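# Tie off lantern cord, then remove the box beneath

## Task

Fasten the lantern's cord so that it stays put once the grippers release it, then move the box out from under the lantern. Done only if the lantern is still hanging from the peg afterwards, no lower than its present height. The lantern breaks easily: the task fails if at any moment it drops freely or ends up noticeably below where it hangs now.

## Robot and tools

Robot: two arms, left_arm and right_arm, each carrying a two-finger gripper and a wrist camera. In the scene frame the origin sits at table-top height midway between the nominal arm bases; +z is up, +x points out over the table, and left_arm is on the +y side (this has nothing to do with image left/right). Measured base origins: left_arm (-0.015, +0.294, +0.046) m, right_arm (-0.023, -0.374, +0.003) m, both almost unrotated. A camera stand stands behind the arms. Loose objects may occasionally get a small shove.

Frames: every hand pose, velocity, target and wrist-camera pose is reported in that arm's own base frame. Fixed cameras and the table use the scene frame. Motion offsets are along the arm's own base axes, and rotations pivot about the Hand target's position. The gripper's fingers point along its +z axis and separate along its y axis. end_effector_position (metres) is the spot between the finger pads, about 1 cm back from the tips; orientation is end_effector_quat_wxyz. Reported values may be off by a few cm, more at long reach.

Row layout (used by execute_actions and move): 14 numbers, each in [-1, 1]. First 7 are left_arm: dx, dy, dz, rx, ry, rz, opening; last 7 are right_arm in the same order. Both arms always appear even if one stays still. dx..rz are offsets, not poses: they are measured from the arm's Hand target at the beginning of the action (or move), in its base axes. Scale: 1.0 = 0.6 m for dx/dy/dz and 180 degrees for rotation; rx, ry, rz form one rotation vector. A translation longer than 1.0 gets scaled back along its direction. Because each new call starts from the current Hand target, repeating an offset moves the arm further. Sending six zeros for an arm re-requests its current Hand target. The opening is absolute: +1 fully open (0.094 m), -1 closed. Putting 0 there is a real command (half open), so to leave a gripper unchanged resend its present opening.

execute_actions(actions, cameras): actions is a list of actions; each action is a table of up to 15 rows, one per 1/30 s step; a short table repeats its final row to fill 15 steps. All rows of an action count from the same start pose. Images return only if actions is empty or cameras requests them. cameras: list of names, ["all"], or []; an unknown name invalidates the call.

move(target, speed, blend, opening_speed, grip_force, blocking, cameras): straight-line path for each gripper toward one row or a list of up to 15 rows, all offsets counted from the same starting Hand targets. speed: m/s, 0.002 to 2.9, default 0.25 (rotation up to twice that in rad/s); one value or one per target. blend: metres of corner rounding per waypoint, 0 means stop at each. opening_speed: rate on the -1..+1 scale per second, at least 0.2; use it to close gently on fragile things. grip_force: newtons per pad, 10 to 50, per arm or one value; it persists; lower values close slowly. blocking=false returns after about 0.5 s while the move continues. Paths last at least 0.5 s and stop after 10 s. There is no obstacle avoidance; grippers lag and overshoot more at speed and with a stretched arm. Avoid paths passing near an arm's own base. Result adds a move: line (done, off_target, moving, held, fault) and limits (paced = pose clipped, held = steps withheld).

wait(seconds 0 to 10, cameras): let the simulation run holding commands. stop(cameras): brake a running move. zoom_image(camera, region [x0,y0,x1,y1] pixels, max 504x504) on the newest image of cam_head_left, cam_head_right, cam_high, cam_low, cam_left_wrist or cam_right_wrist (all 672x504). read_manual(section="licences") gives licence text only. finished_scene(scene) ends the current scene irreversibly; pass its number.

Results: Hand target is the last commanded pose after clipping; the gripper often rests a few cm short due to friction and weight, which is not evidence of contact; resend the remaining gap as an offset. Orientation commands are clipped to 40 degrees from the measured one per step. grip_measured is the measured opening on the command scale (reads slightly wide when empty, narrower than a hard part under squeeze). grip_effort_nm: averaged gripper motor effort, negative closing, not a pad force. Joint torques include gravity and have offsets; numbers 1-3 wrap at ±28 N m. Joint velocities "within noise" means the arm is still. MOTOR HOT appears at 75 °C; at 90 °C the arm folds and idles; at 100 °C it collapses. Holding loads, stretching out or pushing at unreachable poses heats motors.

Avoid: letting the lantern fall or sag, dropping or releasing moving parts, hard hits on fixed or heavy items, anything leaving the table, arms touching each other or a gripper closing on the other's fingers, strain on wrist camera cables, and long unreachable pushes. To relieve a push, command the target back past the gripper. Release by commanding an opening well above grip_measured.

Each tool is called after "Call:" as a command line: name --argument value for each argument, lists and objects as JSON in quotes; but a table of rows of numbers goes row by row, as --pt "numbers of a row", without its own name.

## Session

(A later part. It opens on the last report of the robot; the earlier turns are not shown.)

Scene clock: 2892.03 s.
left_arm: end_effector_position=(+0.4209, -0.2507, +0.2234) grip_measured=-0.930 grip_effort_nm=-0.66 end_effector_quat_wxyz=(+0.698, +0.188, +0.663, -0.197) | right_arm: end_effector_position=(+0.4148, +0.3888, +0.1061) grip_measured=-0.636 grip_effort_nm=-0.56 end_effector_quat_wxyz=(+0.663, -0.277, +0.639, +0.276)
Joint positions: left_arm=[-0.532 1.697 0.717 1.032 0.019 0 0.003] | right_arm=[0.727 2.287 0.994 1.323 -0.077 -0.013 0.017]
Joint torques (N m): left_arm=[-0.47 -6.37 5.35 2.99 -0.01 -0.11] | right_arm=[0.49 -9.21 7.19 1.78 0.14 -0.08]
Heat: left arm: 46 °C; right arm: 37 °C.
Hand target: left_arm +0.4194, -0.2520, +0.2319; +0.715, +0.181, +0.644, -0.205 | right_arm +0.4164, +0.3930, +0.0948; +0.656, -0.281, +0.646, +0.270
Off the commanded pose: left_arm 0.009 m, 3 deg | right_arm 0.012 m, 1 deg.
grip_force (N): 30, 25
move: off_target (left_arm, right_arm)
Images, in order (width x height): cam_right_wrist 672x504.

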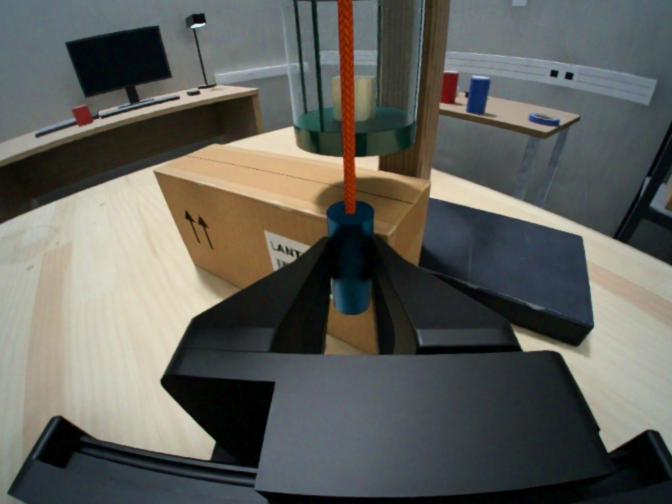

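Call:
move --target '[0,0,-0.025,0,0,0,-1,0,0,0,0,0,0,-0.8]' --speed 0.03 --cameras '["cam_left_wrist", "cam_right_wrist"]'

Scene clock: 2903.43 s.
left_arm: end_effector_position=(+0.4207, -0.2507, +0.2224) grip_measured=-0.930 grip_effort_nm=-0.66 end_effector_quat_wxyz=(+0.714, +0.183, +0.645, -0.201) | right_arm: end_effector_position=(+0.4148, +0.3888, +0.1061) grip_measured=-0.636 grip_effort_nm=-0.56 end_effector_quat_wxyz=(+0.663, -0.277, +0.639, +0.276)
Joint positions: left_arm=[-0.532 1.742 0.699 1.142 0.019 0 0.003] | right_arm=[0.727 2.287 0.994 1.323 -0.077 -0.013 0.017]
Joint torques (N m): left_arm=[-0.47 -5.94 4.85 2.56 -0.04 -0.12] | right_arm=[0.51 -9.22 7.12 1.79 0.15 -0.09]
Heat: left arm: 44 °C; right arm: 38 °C.
Hand target: left_arm +0.4194, -0.2520, +0.2170; +0.715, +0.181, +0.644, -0.205 | right_arm +0.4164, +0.3930, +0.0948; +0.656, -0.281, +0.646, +0.270
Off the commanded pose: left_arm 0.006 m, 1 deg | right_arm 0.012 m, 1 deg.
grip_force (N): 30, 25
move: off_target (right_arm)
Images, in order (width x height): cam_left_wrist 672x504, cam_right_wrist 672x504.

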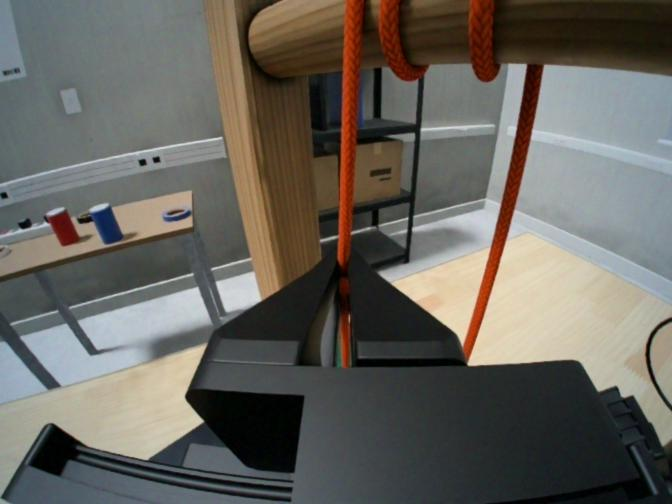

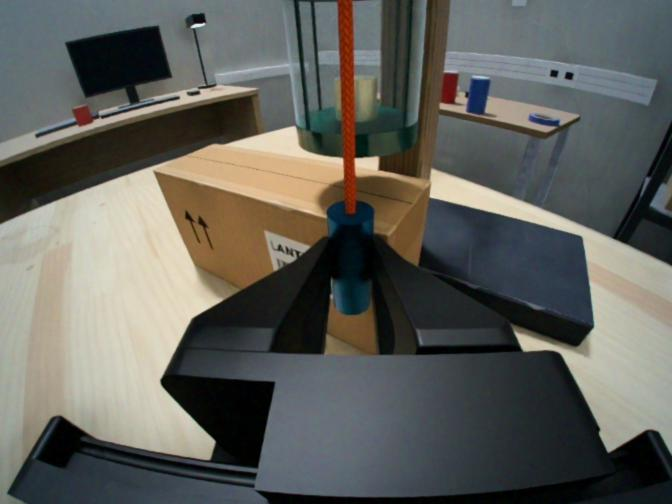

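Call:
move --target '[0,0,-0.025,0,0,0,-1,0,0,0,0,0,0,-0.8]' --speed 0.03 --cameras '["cam_left_wrist", "cam_right_wrist"]'

Scene clock: 2910.77 s.
left_arm: end_effector_position=(+0.4200, -0.2502, +0.2216) grip_measured=-0.930 grip_effort_nm=-0.66 end_effector_quat_wxyz=(+0.729, +0.179, +0.628, -0.205) | right_arm: end_effector_position=(+0.4148, +0.3888, +0.1061) grip_measured=-0.636 grip_effort_nm=-0.56 end_effector_quat_wxyz=(+0.663, -0.277, +0.639, +0.276)
Joint positions: left_arm=[-0.532 1.788 0.685 1.25 0.019 0 0.003] | right_arm=[0.727 2.287 0.994 1.323 -0.077 -0.013 0.017]
Joint torques (N m): left_arm=[-0.4 -5.57 4.14 2.14 -0.04 -0.11] | right_arm=[0.47 -9.17 7.1 1.76 0.14 -0.1]
Heat: left arm: 43 °C; right arm: 39 °C.
Hand target: left_arm +0.4194, -0.2520, +0.2020; +0.715, +0.181, +0.644, -0.205 | right_arm +0.4164, +0.3930, +0.0948; +0.656, -0.281, +0.646, +0.270
Off the commanded pose: left_arm 0.020 m, 2 deg | right_arm 0.012 m, 1 deg.
grip_force (N): 30, 25
move: off_target (left_arm, right_arm)
Images, in order (width x height): cam_left_wrist 672x504, cam_right_wrist 672x504.

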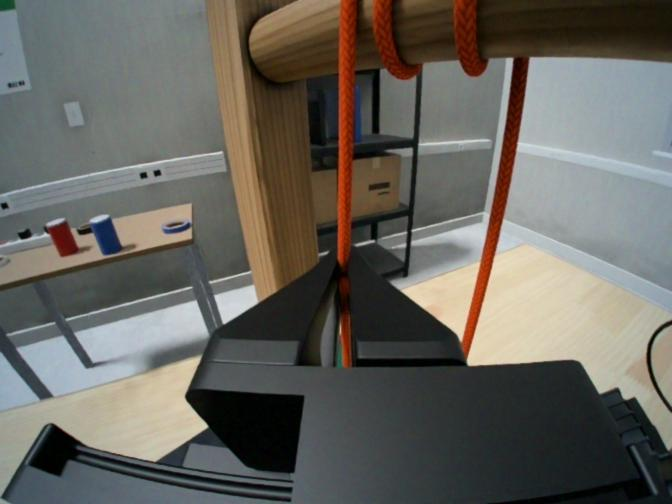

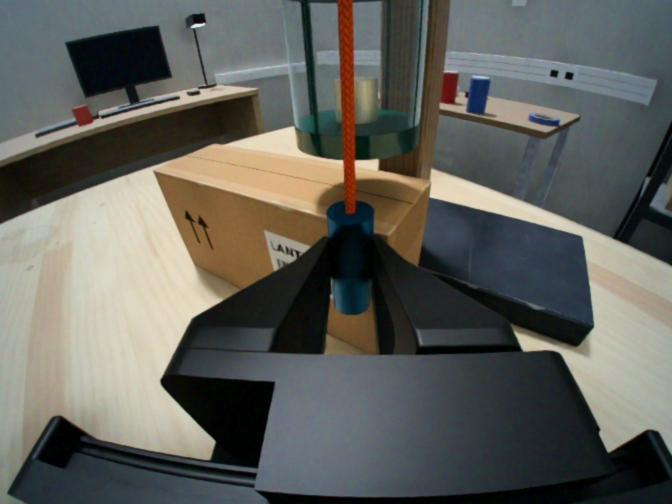

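Call:
move --target '[0,0,-0.0167,0,0,0,-1,0,0,0,0,0,0,-0.8]' --speed 0.03 --cameras '["cam_left_wrist", "cam_right_wrist", "cam_high"]'

Call:
zoom_image --camera "cam_high" --region '[320, 130, 400, 210]'

Scene clock: 2927.97 s.
left_arm: end_effector_position=(+0.4190, -0.2496, +0.2213) grip_measured=-0.930 grip_effort_nm=-0.66 end_effector_quat_wxyz=(+0.739, +0.176, +0.616, -0.208) | right_arm: end_effector_position=(+0.4148, +0.3888, +0.1061) grip_measured=-0.636 grip_effort_nm=-0.56 end_effector_quat_wxyz=(+0.663, -0.277, +0.639, +0.276)
Joint positions: left_arm=[-0.532 1.819 0.676 1.323 0.019 0 0.003] | right_arm=[0.727 2.287 0.994 1.323 -0.077 -0.013 0.017]
Joint torques (N m): left_arm=[-0.46 -5.3 3.69 1.84 -0.05 -0.1] | right_arm=[0.64 -9.14 7.19 1.77 0.12 -0.09]
Heat: left arm: 41 °C; right arm: 39 °C.
Hand target: left_arm +0.4194, -0.2520, +0.1919; +0.715, +0.181, +0.644, -0.205 | right_arm +0.4164, +0.3930, +0.0948; +0.656, -0.281, +0.646, +0.270
Off the commanded pose: left_arm 0.029 m, 4 deg | right_arm 0.012 m, 1 deg.
grip_force (N): 30, 25
move: off_target (left_arm, right_arm)
Images, in order (width x height): cam_high 672x504, cam_left_wrist 672x504, cam_right_wrist 672x504.

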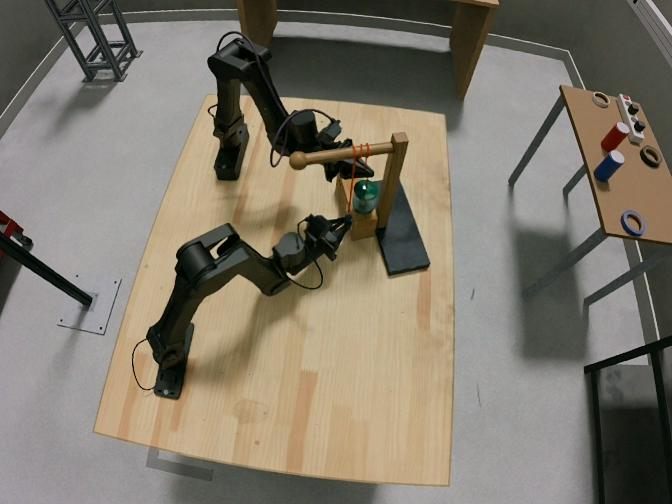

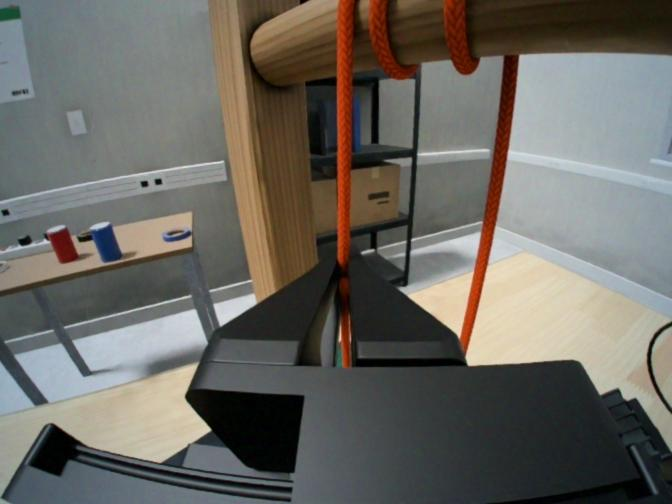

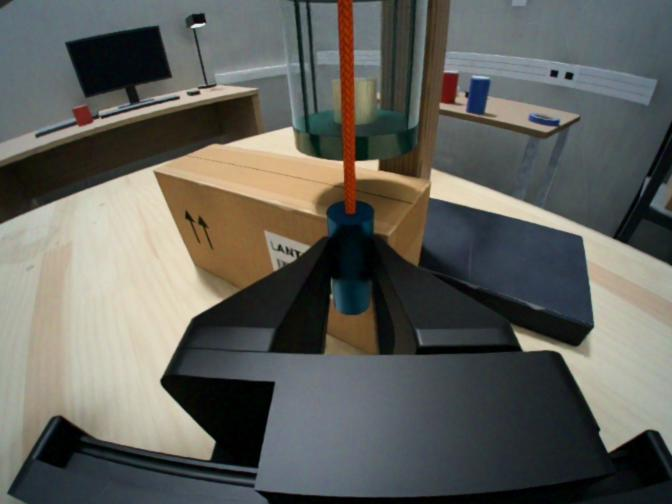

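Scaled by 6.300 from the camera's 672x504 image, which has a finer 960x720 frame.

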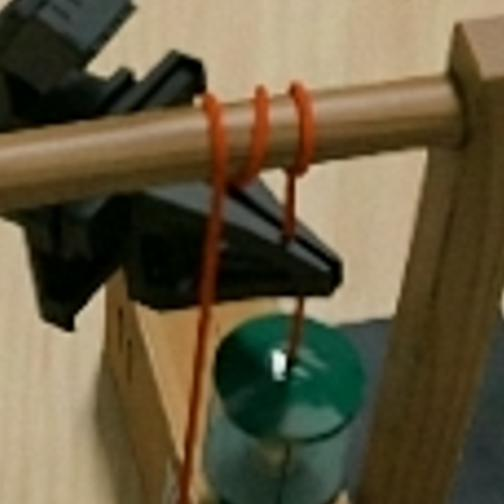

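Call:
move --pt "0 0 0.0167 0 0 0 -1 0 0 0 0 0 0 -0.8" --pt "0 0 0.0167 0 0 0 -0.4 0 0 0 0 0 0 -0.8" --speed 0.03 --opening_speed 0.4 --cameras '["cam_left_wrist", "cam_right_wrist", "cam_high"]'

Call:
zoom_image --camera "cam_high" --region '[320, 130, 400, 210]'

Scene clock: 2941.73 s.
left_arm: end_effector_position=(+0.4206, -0.2506, +0.2097) grip_measured=-0.403 grip_effort_nm=0.14 end_effector_quat_wxyz=(+0.724, +0.180, +0.633, -0.204) | right_arm: end_effector_position=(+0.4148, +0.3888, +0.1061) grip_measured=-0.636 grip_effort_nm=-0.56 end_effector_quat_wxyz=(+0.663, -0.277, +0.639, +0.276)
Joint positions: left_arm=[-0.532 1.819 0.676 1.277 0.019 0 0.028] | right_arm=[0.727 2.287 0.994 1.323 -0.077 -0.013 0.017]
Joint torques (N m): left_arm=[-0.46 -7.84 4.74 1.86 -0.05 -0.09] | right_arm=[0.51 -9.22 7.09 1.79 0.14 -0.1]
Heat: left arm: 40 °C; right arm: 39 °C.
Hand target: left_arm +0.4194, -0.2520, +0.2020; +0.715, +0.181, +0.644, -0.205 | right_arm +0.4164, +0.3930, +0.0948; +0.656, -0.281, +0.646, +0.270
Off the commanded pose: left_arm 0.008 m, 2 deg | right_arm 0.012 m, 1 deg.
grip_force (N): 30, 25
move: off_target (right_arm); target 2's new opening was sent with left_arm's hand 0.019 m and 4 deg from that target
Images, in order (width x height): cam_high 672x504, cam_left_wrist 672x504, cam_right_wrist 672x504.

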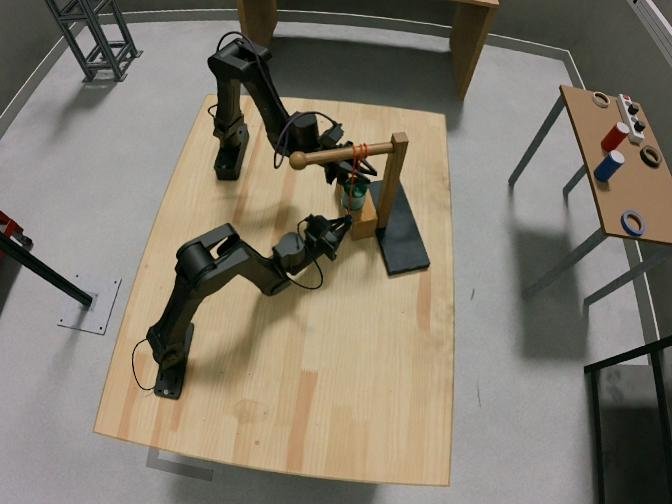

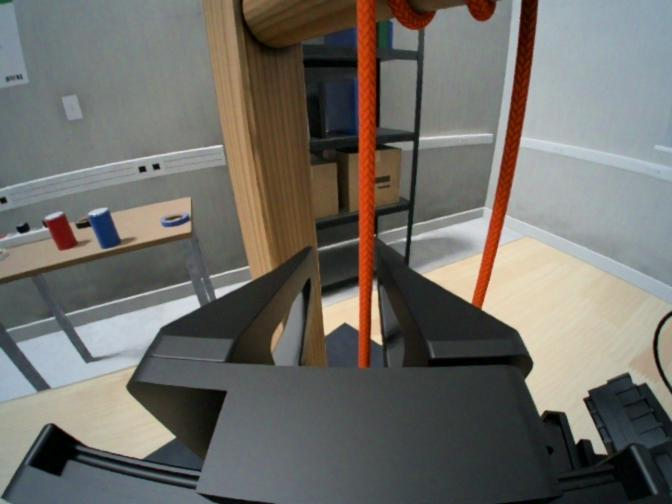

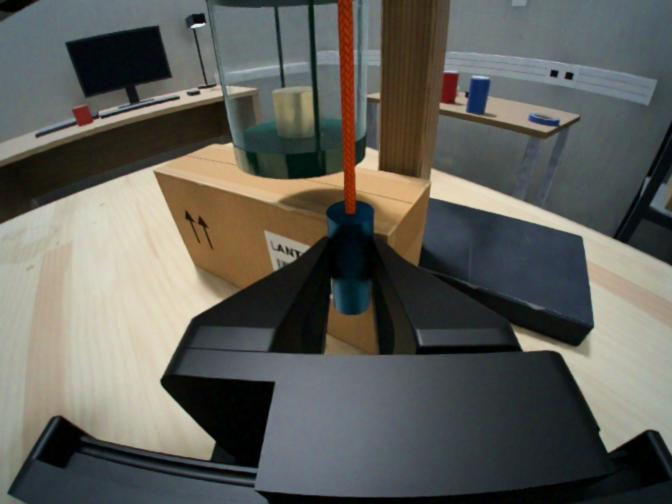

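Scaled by 6.300 from the camera's 672x504 image, which has a finer 960x720 frame.

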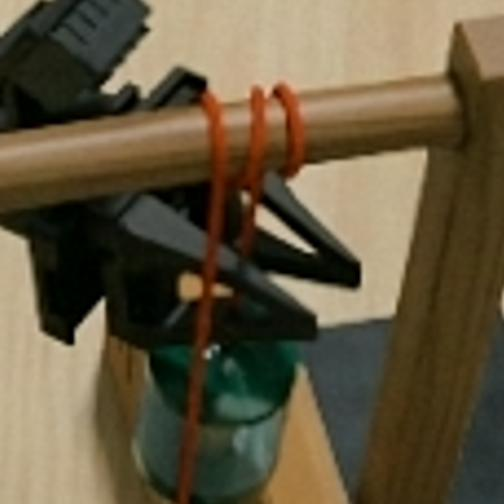

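Call:
wait --seconds 0.5 --cameras '["cam_left_wrist", "cam_right_wrist", "cam_high", "cam_low"]'

Call:
zoom_image --camera "cam_high" --region '[310, 120, 420, 230]'

Scene clock: 2967.13 s.
left_arm: end_effector_position=(+0.4206, -0.2506, +0.2097) grip_measured=-0.403 grip_effort_nm=0.14 end_effector_quat_wxyz=(+0.724, +0.180, +0.633, -0.204) | right_arm: end_effector_position=(+0.4148, +0.3888, +0.1061) grip_measured=-0.636 grip_effort_nm=-0.56 end_effector_quat_wxyz=(+0.663, -0.277, +0.639, +0.276)
Joint positions: left_arm=[-0.532 1.819 0.676 1.277 0.019 0 0.028] | right_arm=[0.727 2.287 0.994 1.323 -0.077 -0.013 0.017]
Joint torques (N m): left_arm=[-0.39 -7.77 4.78 1.89 -0.03 -0.1] | right_arm=[0.5 -9.17 7.13 1.78 0.12 -0.11]
Heat: left arm: 40 °C; right arm: 39 °C.
Hand target: left_arm +0.4194, -0.2520, +0.2020; +0.715, +0.181, +0.644, -0.205 | right_arm +0.4164, +0.3930, +0.0948; +0.656, -0.281, +0.646, +0.270
Tool commands: left_gripper/opening=-0.4 right_gripper/opening=-0.8
Off the commanded pose: left_arm 0.008 m, 2 deg | right_arm 0.012 m, 1 deg.
grip_force (N): 30, 25
wait: 0.50 s; at rest from the start
Images, in order (width x height): cam_high 672x504, cam_low 672x504, cam_left_wrist 672x504, cam_right_wrist 672x504.

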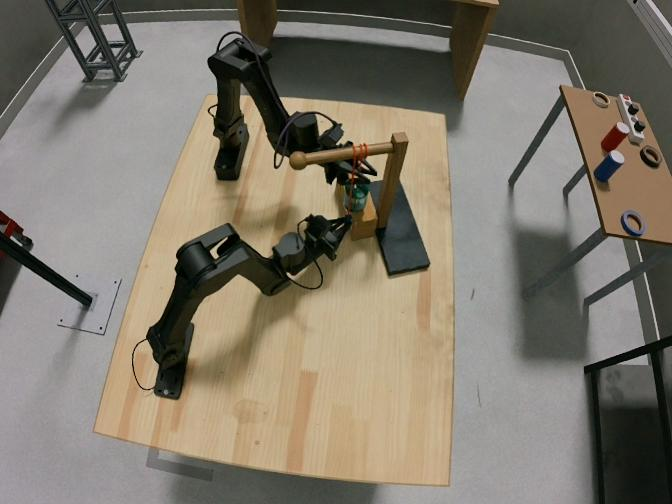

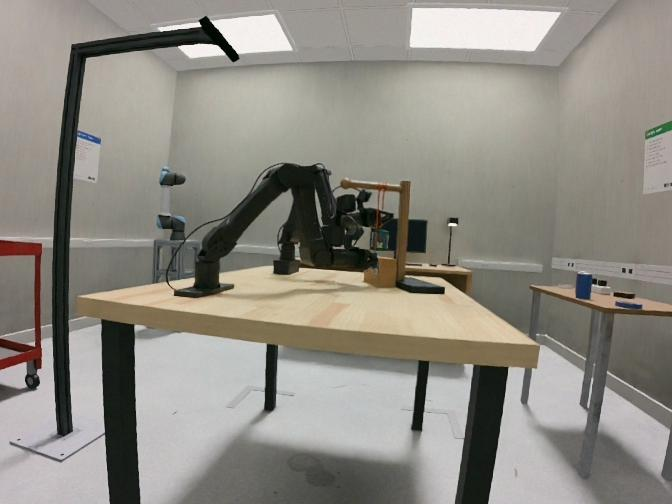

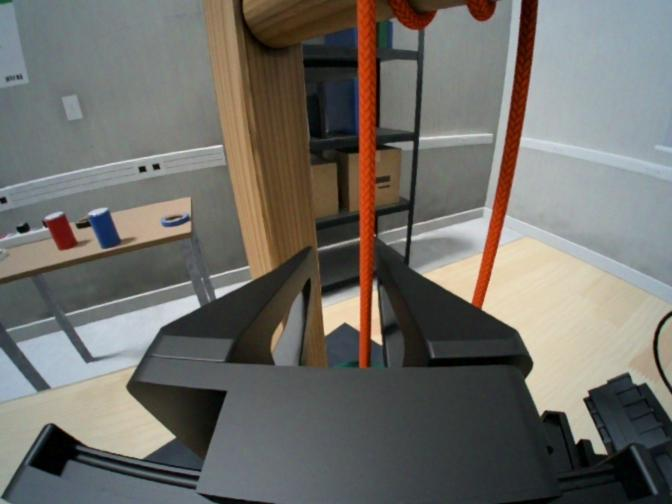

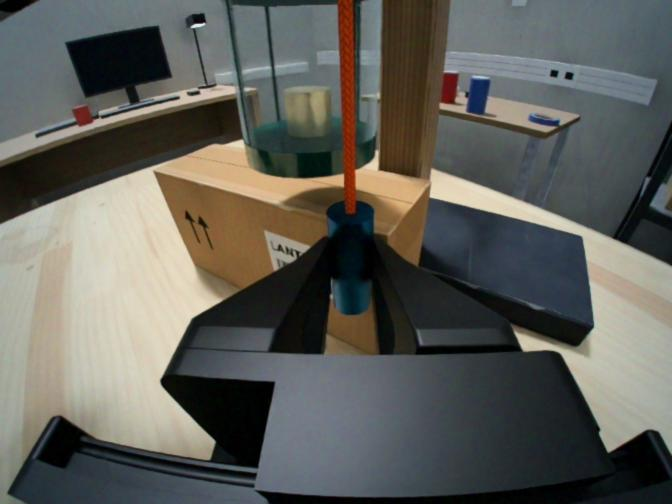

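Scaled by 4.582 from the camera's 672x504 image, which has a finer 960x720 frame.

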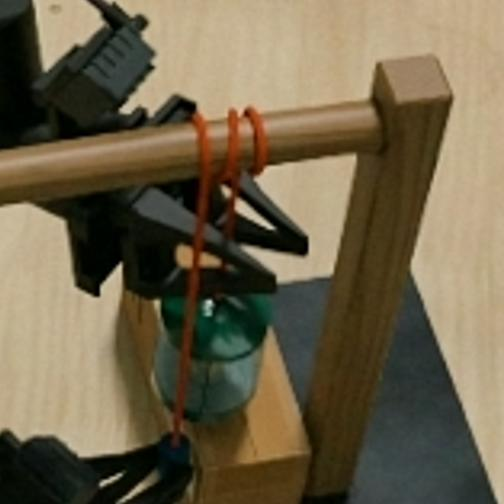

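Call:
move --pt "-0.0655 0.0365 0.005 0 0 0 -0.4 0 0 0 0 0 0 -0.8" --pt "-0.131 0.073 0.01 0 0 0 -0.4 0 0 0 0 0 0 -0.8" --speed '[0.05, 0.1]' --blend '[0.02, 0]' --cameras '["cam_left_wrist", "cam_right_wrist", "cam_high"]'

Call:
zoom_image --camera "cam_high" --region '[310, 120, 420, 230]'

Scene clock: 2995.93 s.
left_arm: end_effector_position=(+0.3451, -0.2094, +0.2074) grip_measured=-0.403 grip_effort_nm=0.14 end_effector_quat_wxyz=(+0.716, +0.183, +0.642, -0.203) | right_arm: end_effector_position=(+0.4148, +0.3888, +0.1061) grip_measured=-0.636 grip_effort_nm=-0.56 end_effector_quat_wxyz=(+0.663, -0.277, +0.639, +0.276)
Joint positions: left_arm=[-0.543 1.507 0.339 1.277 0.01 0 0.028] | right_arm=[0.727 2.287 0.994 1.323 -0.077 -0.013 0.017]
Joint torques (N m): left_arm=[-0.53 -6.82 4.12 1.99 -0.07 -0.1] | right_arm=[0.44 -9.22 7.13 1.78 0.13 -0.1]
Heat: left arm: 39 °C; right arm: 40 °C.
Hand target: left_arm +0.3407, -0.2082, +0.2081; +0.715, +0.181, +0.644, -0.205 | right_arm +0.4164, +0.3930, +0.0948; +0.656, -0.281, +0.646, +0.270
Off the commanded pose: left_arm 0.005 m, 0 deg | right_arm 0.012 m, 1 deg.
grip_force (N): 30, 25
move: off_target (right_arm)
Images, in order (width x height): cam_high 672x504, cam_left_wrist 672x504, cam_right_wrist 672x504.

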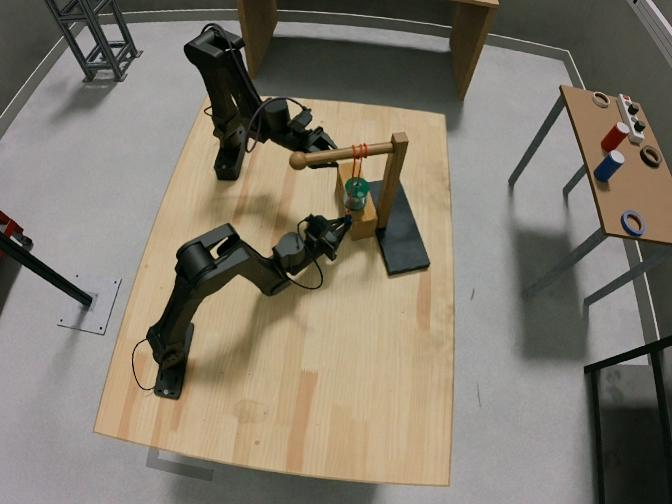

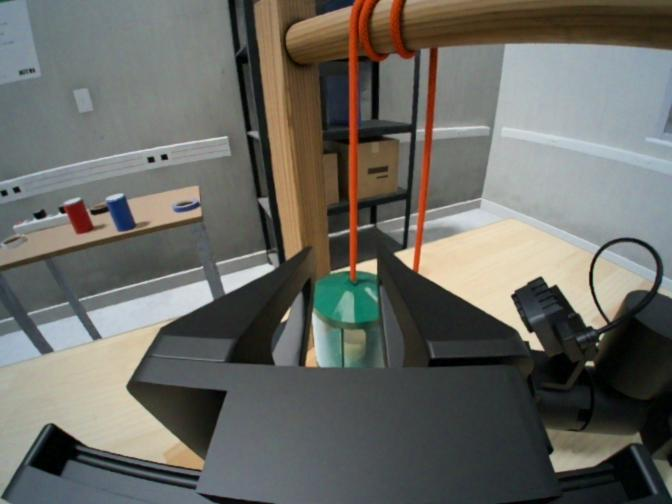

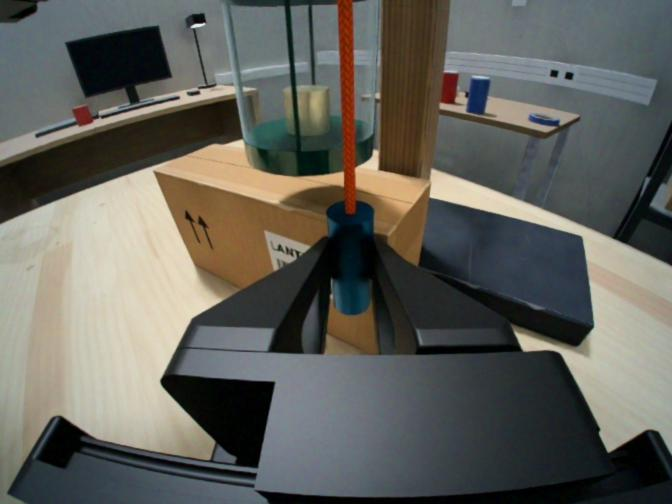

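Scaled by 4.582 from the camera's 672x504 image, which has a finer 960x720 frame.

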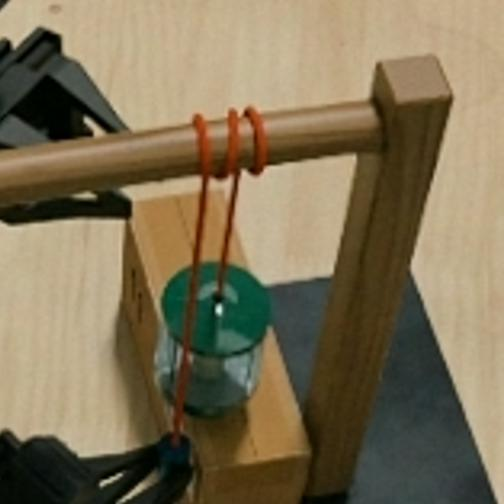

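Call:
move --target '[0,0,0,0,0,0,-0.4,0,0,0.02,0,0,0,-0.8]' --speed 0.03 --cameras '["cam_left_wrist"]'

Call:
move --target '[0,0,0,0,0,0,-0.4,0,0,0.02,0,0,0,-0.8]' --speed 0.03 --cameras '["cam_left_wrist", "cam_right_wrist"]'

Scene clock: 3024.57 s.
left_arm: end_effector_position=(+0.3451, -0.2094, +0.2074) grip_measured=-0.403 grip_effort_nm=0.14 end_effector_quat_wxyz=(+0.716, +0.183, +0.642, -0.203) | right_arm: end_effector_position=(+0.4148, +0.3888, +0.1050) grip_measured=-0.636 grip_effort_nm=-0.56 end_effector_quat_wxyz=(+0.661, -0.278, +0.640, +0.275)
Joint positions: left_arm=[-0.543 1.507 0.339 1.277 0.01 0 0.028] | right_arm=[0.727 2.287 0.994 1.318 -0.077 -0.013 0.017]
Joint torques (N m): left_arm=[-0.54 -6.76 4.11 1.99 -0.07 -0.09] | right_arm=[0.5 -12.81 6.97 1.43 0.17 -0.1]
Heat: left arm: 39 °C; right arm: 40 °C.
Hand target: left_arm +0.3407, -0.2082, +0.2081; +0.715, +0.181, +0.644, -0.205 | right_arm +0.4164, +0.3930, +0.1068; +0.656, -0.281, +0.646, +0.270
Off the commanded pose: left_arm 0.005 m, 0 deg | right_arm 0.005 m, 1 deg.
grip_force (N): 30, 25
move: done
Images, in order (width x height): cam_left_wrist 672x504.

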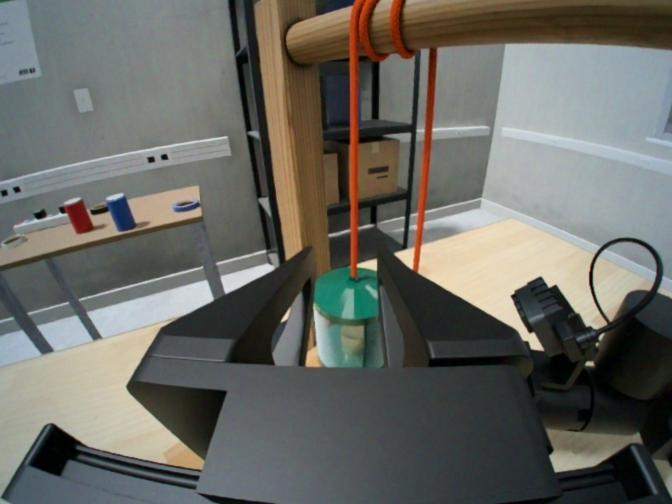

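Scene clock: 3025.43 s.
left_arm: end_effector_position=(+0.3451, -0.2094, +0.2074) grip_measured=-0.403 grip_effort_nm=0.14 end_effector_quat_wxyz=(+0.716, +0.183, +0.642, -0.203) | right_arm: end_effector_position=(+0.4152, +0.3891, +0.1053) grip_measured=-0.636 grip_effort_nm=-0.56 end_effector_quat_wxyz=(+0.652, -0.281, +0.649, +0.272)
Joint positions: left_arm=[-0.543 1.507 0.339 1.277 0.01 0 0.028] | right_arm=[0.727 2.264 0.994 1.269 -0.077 -0.013 0.017]
Joint torques (N m): left_arm=[-0.53 -6.78 4.12 1.98 -0.06 -0.08] | right_arm=[0.49 -14.39 6.9 1.58 0.13 -0.09]
Heat: left arm: 39 °C; right arm: 40 °C.
Hand target: left_arm +0.3407, -0.2082, +0.2081; +0.715, +0.181, +0.644, -0.205 | right_arm +0.4164, +0.3930, +0.1186; +0.656, -0.281, +0.646, +0.270
Off the commanded pose: left_arm 0.005 m, 0 deg | right_arm 0.014 m, 1 deg.
grip_force (N): 30, 25
move: off_target (right_arm)
Images, in order (width x height): cam_left_wrist 672x504, cam_right_wrist 672x504.

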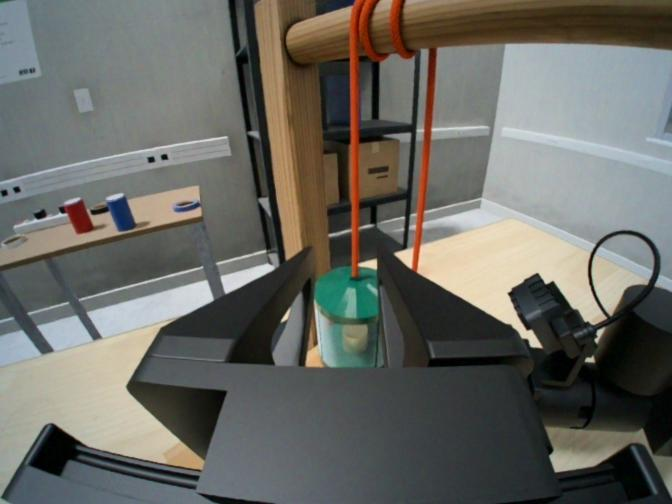

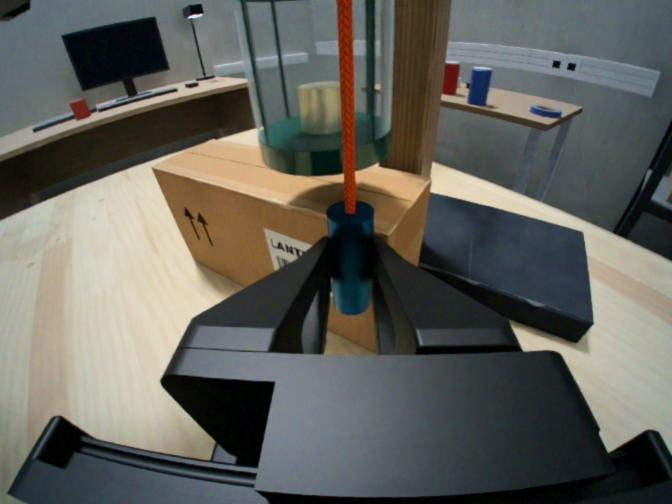

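Call:
move --target '[0,0,0,0,0,0,-0.4,0,0,0.025,0,0,0,-0.8]' --speed 0.03 --cameras '["cam_left_wrist", "cam_right_wrist"]'

Scene clock: 3033.90 s.
left_arm: end_effector_position=(+0.3451, -0.2094, +0.2074) grip_measured=-0.403 grip_effort_nm=0.14 end_effector_quat_wxyz=(+0.716, +0.183, +0.642, -0.203) | right_arm: end_effector_position=(+0.4153, +0.3893, +0.1118) grip_measured=-0.636 grip_effort_nm=-0.56 end_effector_quat_wxyz=(+0.643, -0.284, +0.658, +0.269)
Joint positions: left_arm=[-0.543 1.507 0.339 1.277 0.01 0 0.028] | right_arm=[0.727 2.219 0.994 1.198 -0.077 -0.013 0.017]
Joint torques (N m): left_arm=[-0.53 -6.74 4.11 1.96 -0.06 -0.1] | right_arm=[0.5 -14.8 7.13 1.76 0.13 -0.09]
Heat: left arm: 39 °C; right arm: 43 °C.
Hand target: left_arm +0.3407, -0.2082, +0.2081; +0.715, +0.181, +0.644, -0.205 | right_arm +0.4164, +0.3930, +0.1336; +0.656, -0.281, +0.646, +0.270
Off the commanded pose: left_arm 0.005 m, 0 deg | right_arm 0.022 m, 2 deg.
grip_force (N): 30, 25
move: off_target (right_arm)
Images, in order (width x height): cam_left_wrist 672x504, cam_right_wrist 672x504.

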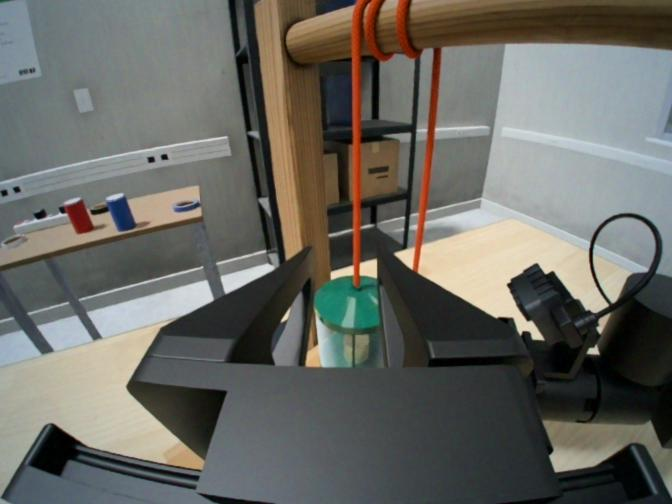

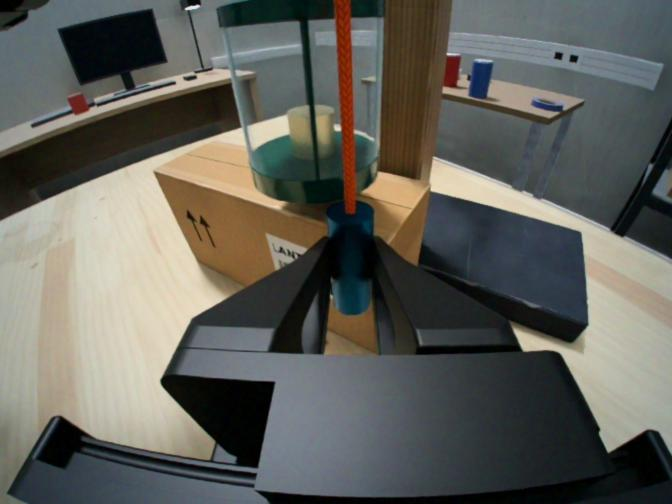

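Call:
wait --seconds 0.3 --cameras '["cam_left_wrist", "cam_high", "cam_head_left"]'

Call:
zoom_image --camera "cam_high" --region '[310, 120, 420, 230]'

Call:
zoom_image --camera "cam_left_wrist" --region '[280, 0, 480, 150]'

Scene clock: 3051.80 s.
left_arm: end_effector_position=(+0.3451, -0.2094, +0.2074) grip_measured=-0.403 grip_effort_nm=0.14 end_effector_quat_wxyz=(+0.716, +0.183, +0.642, -0.203) | right_arm: end_effector_position=(+0.4153, +0.3892, +0.1118) grip_measured=-0.636 grip_effort_nm=-0.56 end_effector_quat_wxyz=(+0.643, -0.284, +0.658, +0.269)
Joint positions: left_arm=[-0.543 1.507 0.339 1.277 0.01 0 0.028] | right_arm=[0.727 2.219 0.994 1.198 -0.076 -0.013 0.017]
Joint torques (N m): left_arm=[-0.55 -6.68 4.15 1.98 -0.06 -0.09] | right_arm=[0.57 -14.87 7.27 1.79 0.13 -0.09]
Heat: left arm: 40 °C; right arm: 49 °C.
Hand target: left_arm +0.3407, -0.2082, +0.2081; +0.715, +0.181, +0.644, -0.205 | right_arm +0.4164, +0.3930, +0.1336; +0.656, -0.281, +0.646, +0.270
Tool commands: left_gripper/opening=-0.4 right_gripper/opening=-0.8
Off the commanded pose: left_arm 0.005 m, 0 deg | right_arm 0.022 m, 2 deg.
grip_force (N): 30, 25
wait: 0.30 s; at rest from the start
Images, in order (width x height): cam_head_left 672x504, cam_high 672x504, cam_left_wrist 672x504.

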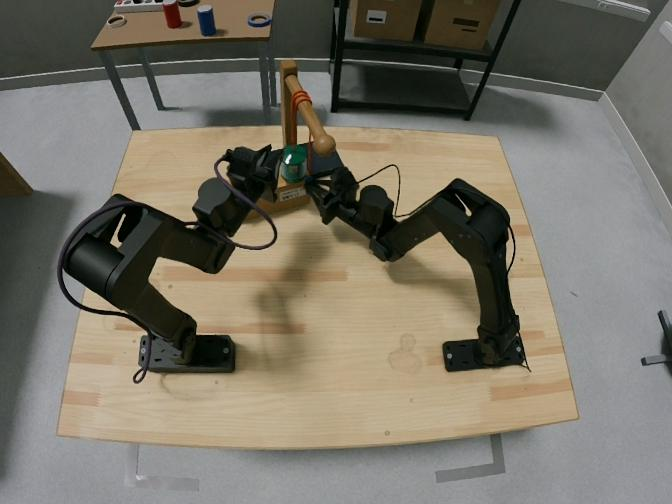

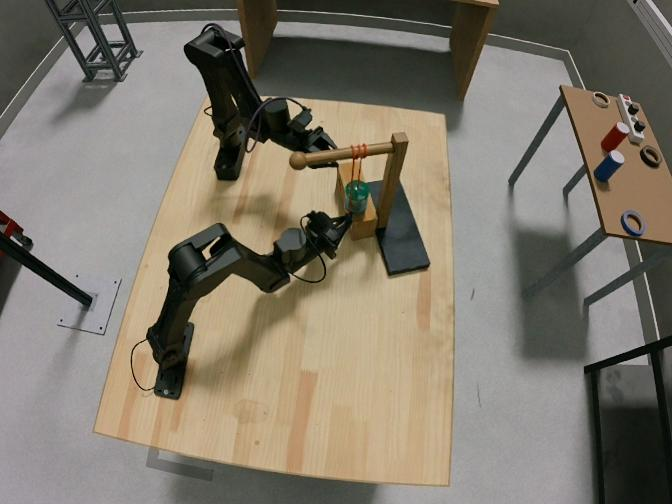

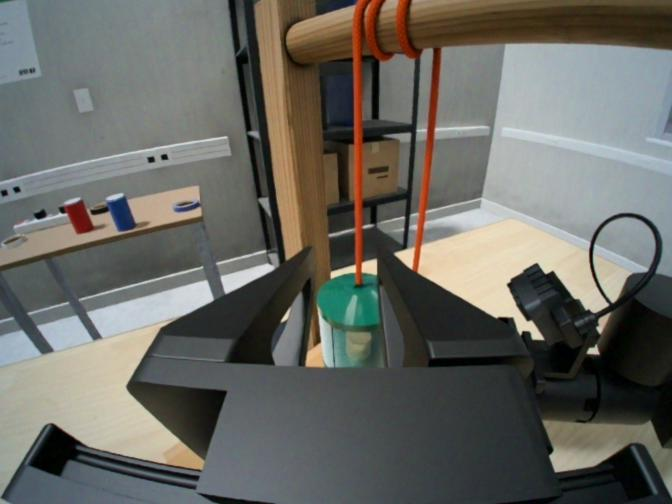

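Scaled by 4.582 from the camera's 672x504 image, which has a finer 960x720 frame.

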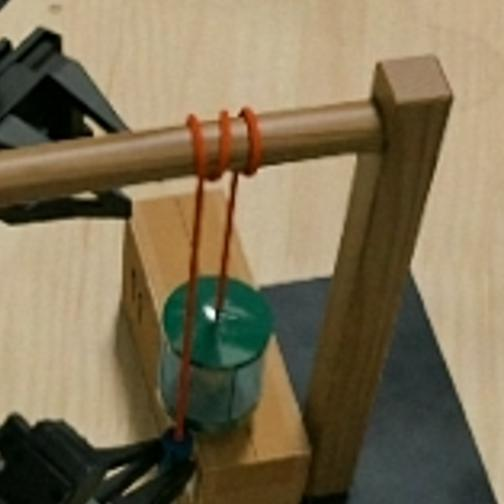

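Scaled by 2.520 from the camera's 672x504 image, which has a finer 960x720 frame.

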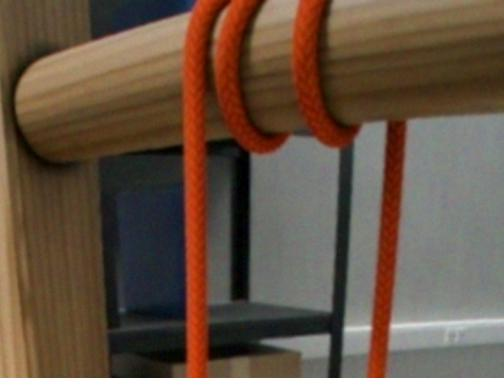

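Call:
move --target '[0,0,0,0,0,0,-0.4,0,0,0.0167,0,0,0,-0.8]' --speed 0.03 --cameras '["cam_left_wrist", "cam_right_wrist"]'

Scene clock: 3220.30 s.
left_arm: end_effector_position=(+0.3451, -0.2094, +0.2074) grip_measured=-0.403 grip_effort_nm=0.14 end_effector_quat_wxyz=(+0.716, +0.183, +0.642, -0.203) | right_arm: end_effector_position=(+0.4152, +0.3891, +0.1202) grip_measured=-0.636 grip_effort_nm=-0.56 end_effector_quat_wxyz=(+0.642, -0.284, +0.660, +0.269)
Joint positions: left_arm=[-0.543 1.507 0.339 1.277 0.01 0 0.028] | right_arm=[0.727 2.188 0.994 1.162 -0.076 -0.013 0.017]
Joint torques (N m): left_arm=[-0.54 -6.69 4.12 1.97 -0.06 -0.09] | right_arm=[0.61 -14.72 7.65 1.79 0.11 -0.09]
Heat: left arm: 39 °C; right arm: 62 °C.
Hand target: left_arm +0.3407, -0.2082, +0.2081; +0.715, +0.181, +0.644, -0.205 | right_arm +0.4164, +0.3930, +0.1436; +0.656, -0.281, +0.646, +0.270
Off the commanded pose: left_arm 0.005 m, 0 deg | right_arm 0.024 m, 2 deg.
grip_force (N): 30, 25
move: off_target (right_arm)
Images, in order (width x height): cam_left_wrist 672x504, cam_right_wrist 672x504.

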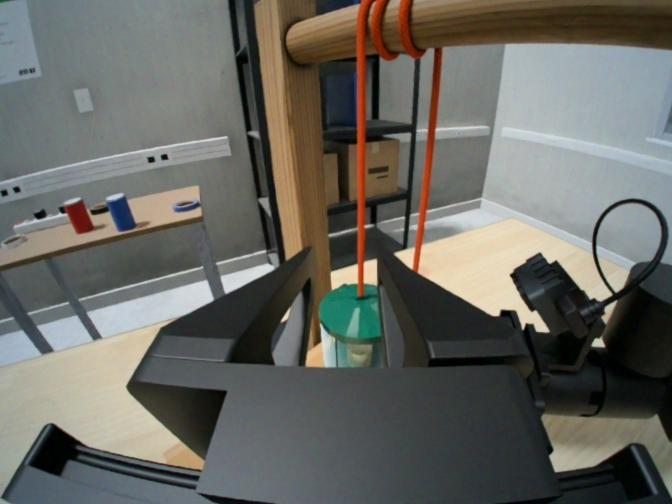

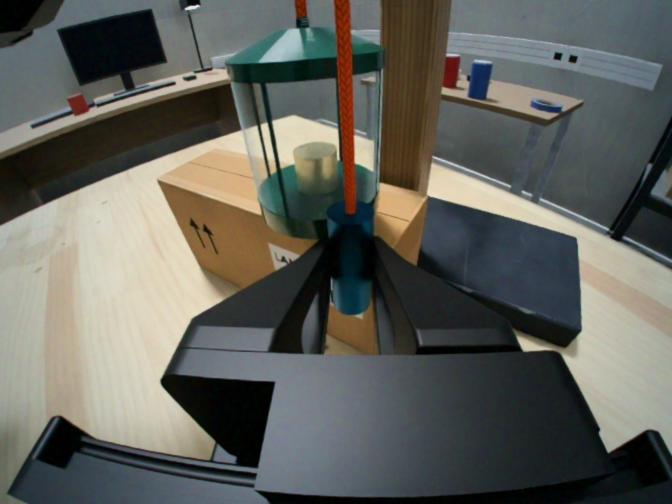

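Call:
move --target '[0,0,0,0,0,0,-0.4,0,0,-0.025,0,0,0,-0.8]' --speed 0.03 --cameras '[]'

Call:
move --target '[0,0,0,0,0,0,-0.4,0,0,0,0,0,0,-0.45]' --opening_speed 0.3 --cameras '["cam_left_wrist", "cam_right_wrist"]'

Scene clock: 3234.20 s.
left_arm: end_effector_position=(+0.3451, -0.2094, +0.2074) grip_measured=-0.403 grip_effort_nm=0.14 end_effector_quat_wxyz=(+0.716, +0.183, +0.642, -0.203) | right_arm: end_effector_position=(+0.4153, +0.3891, +0.1240) grip_measured=-0.636 grip_effort_nm=-0.56 end_effector_quat_wxyz=(+0.647, -0.283, +0.655, +0.270)
Joint positions: left_arm=[-0.543 1.507 0.339 1.277 0.01 0 0.028] | right_arm=[0.727 2.188 0.994 1.177 -0.076 -0.013 0.017]
Joint torques (N m): left_arm=[-0.54 -6.74 4.14 1.98 -0.07 -0.09] | right_arm=[0.44 -10.26 7.42 2.19 0.15 -0.07]
Heat: left arm: 39 °C; right arm: 56 °C.
Hand target: left_arm +0.3407, -0.2082, +0.2081; +0.715, +0.181, +0.644, -0.205 | right_arm +0.4164, +0.3930, +0.1286; +0.656, -0.281, +0.646, +0.270
Off the commanded pose: left_arm 0.005 m, 0 deg | right_arm 0.006 m, 1 deg.
grip_force (N): 30, 25
move: done
No camera images: "cameras" was empty.

Scene clock: 3235.57 s.
left_arm: end_effector_position=(+0.3451, -0.2094, +0.2074) grip_measured=-0.403 grip_effort_nm=0.14 end_effector_quat_wxyz=(+0.716, +0.183, +0.642, -0.203) | right_arm: end_effector_position=(+0.4153, +0.3892, +0.1254) grip_measured=-0.451 grip_effort_nm=0.09 end_effector_quat_wxyz=(+0.649, -0.282, +0.653, +0.271)
Joint positions: left_arm=[-0.543 1.507 0.339 1.277 0.01 0 0.028] | right_arm=[0.727 2.188 0.994 1.182 -0.076 -0.013 0.026]
Joint torques (N m): left_arm=[-0.53 -6.76 4.14 1.96 -0.06 -0.09] | right_arm=[0.51 -10.24 7.41 2.1 0.11 -0.08]
Heat: left arm: 39 °C; right arm: 55 °C.
Hand target: left_arm +0.3407, -0.2082, +0.2081; +0.715, +0.181, +0.644, -0.205 | right_arm +0.4164, +0.3930, +0.1286; +0.656, -0.281, +0.646, +0.270
Off the commanded pose: left_arm 0.005 m, 0 deg | right_arm 0.005 m, 1 deg.
grip_force (N): 30, 25
move: done
Images, in order (width x height): cam_left_wrist 672x504, cam_right_wrist 672x504.

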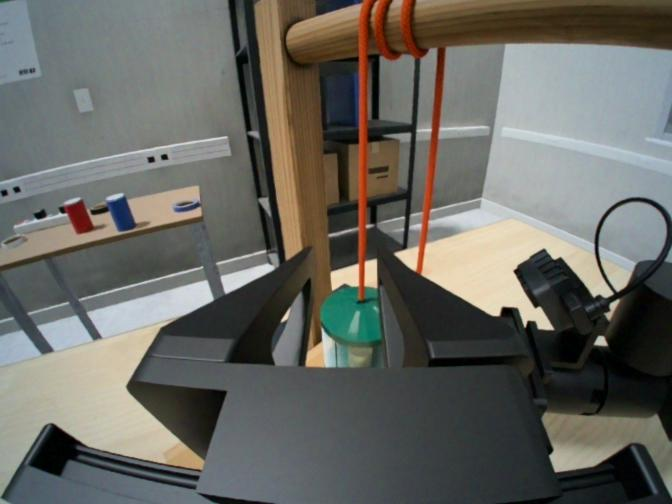

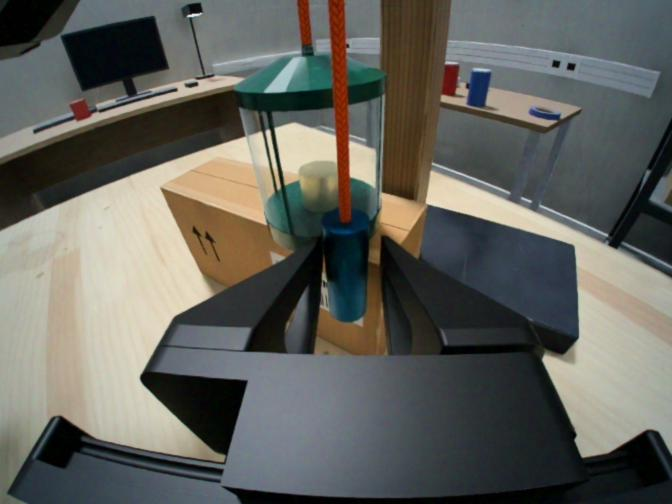

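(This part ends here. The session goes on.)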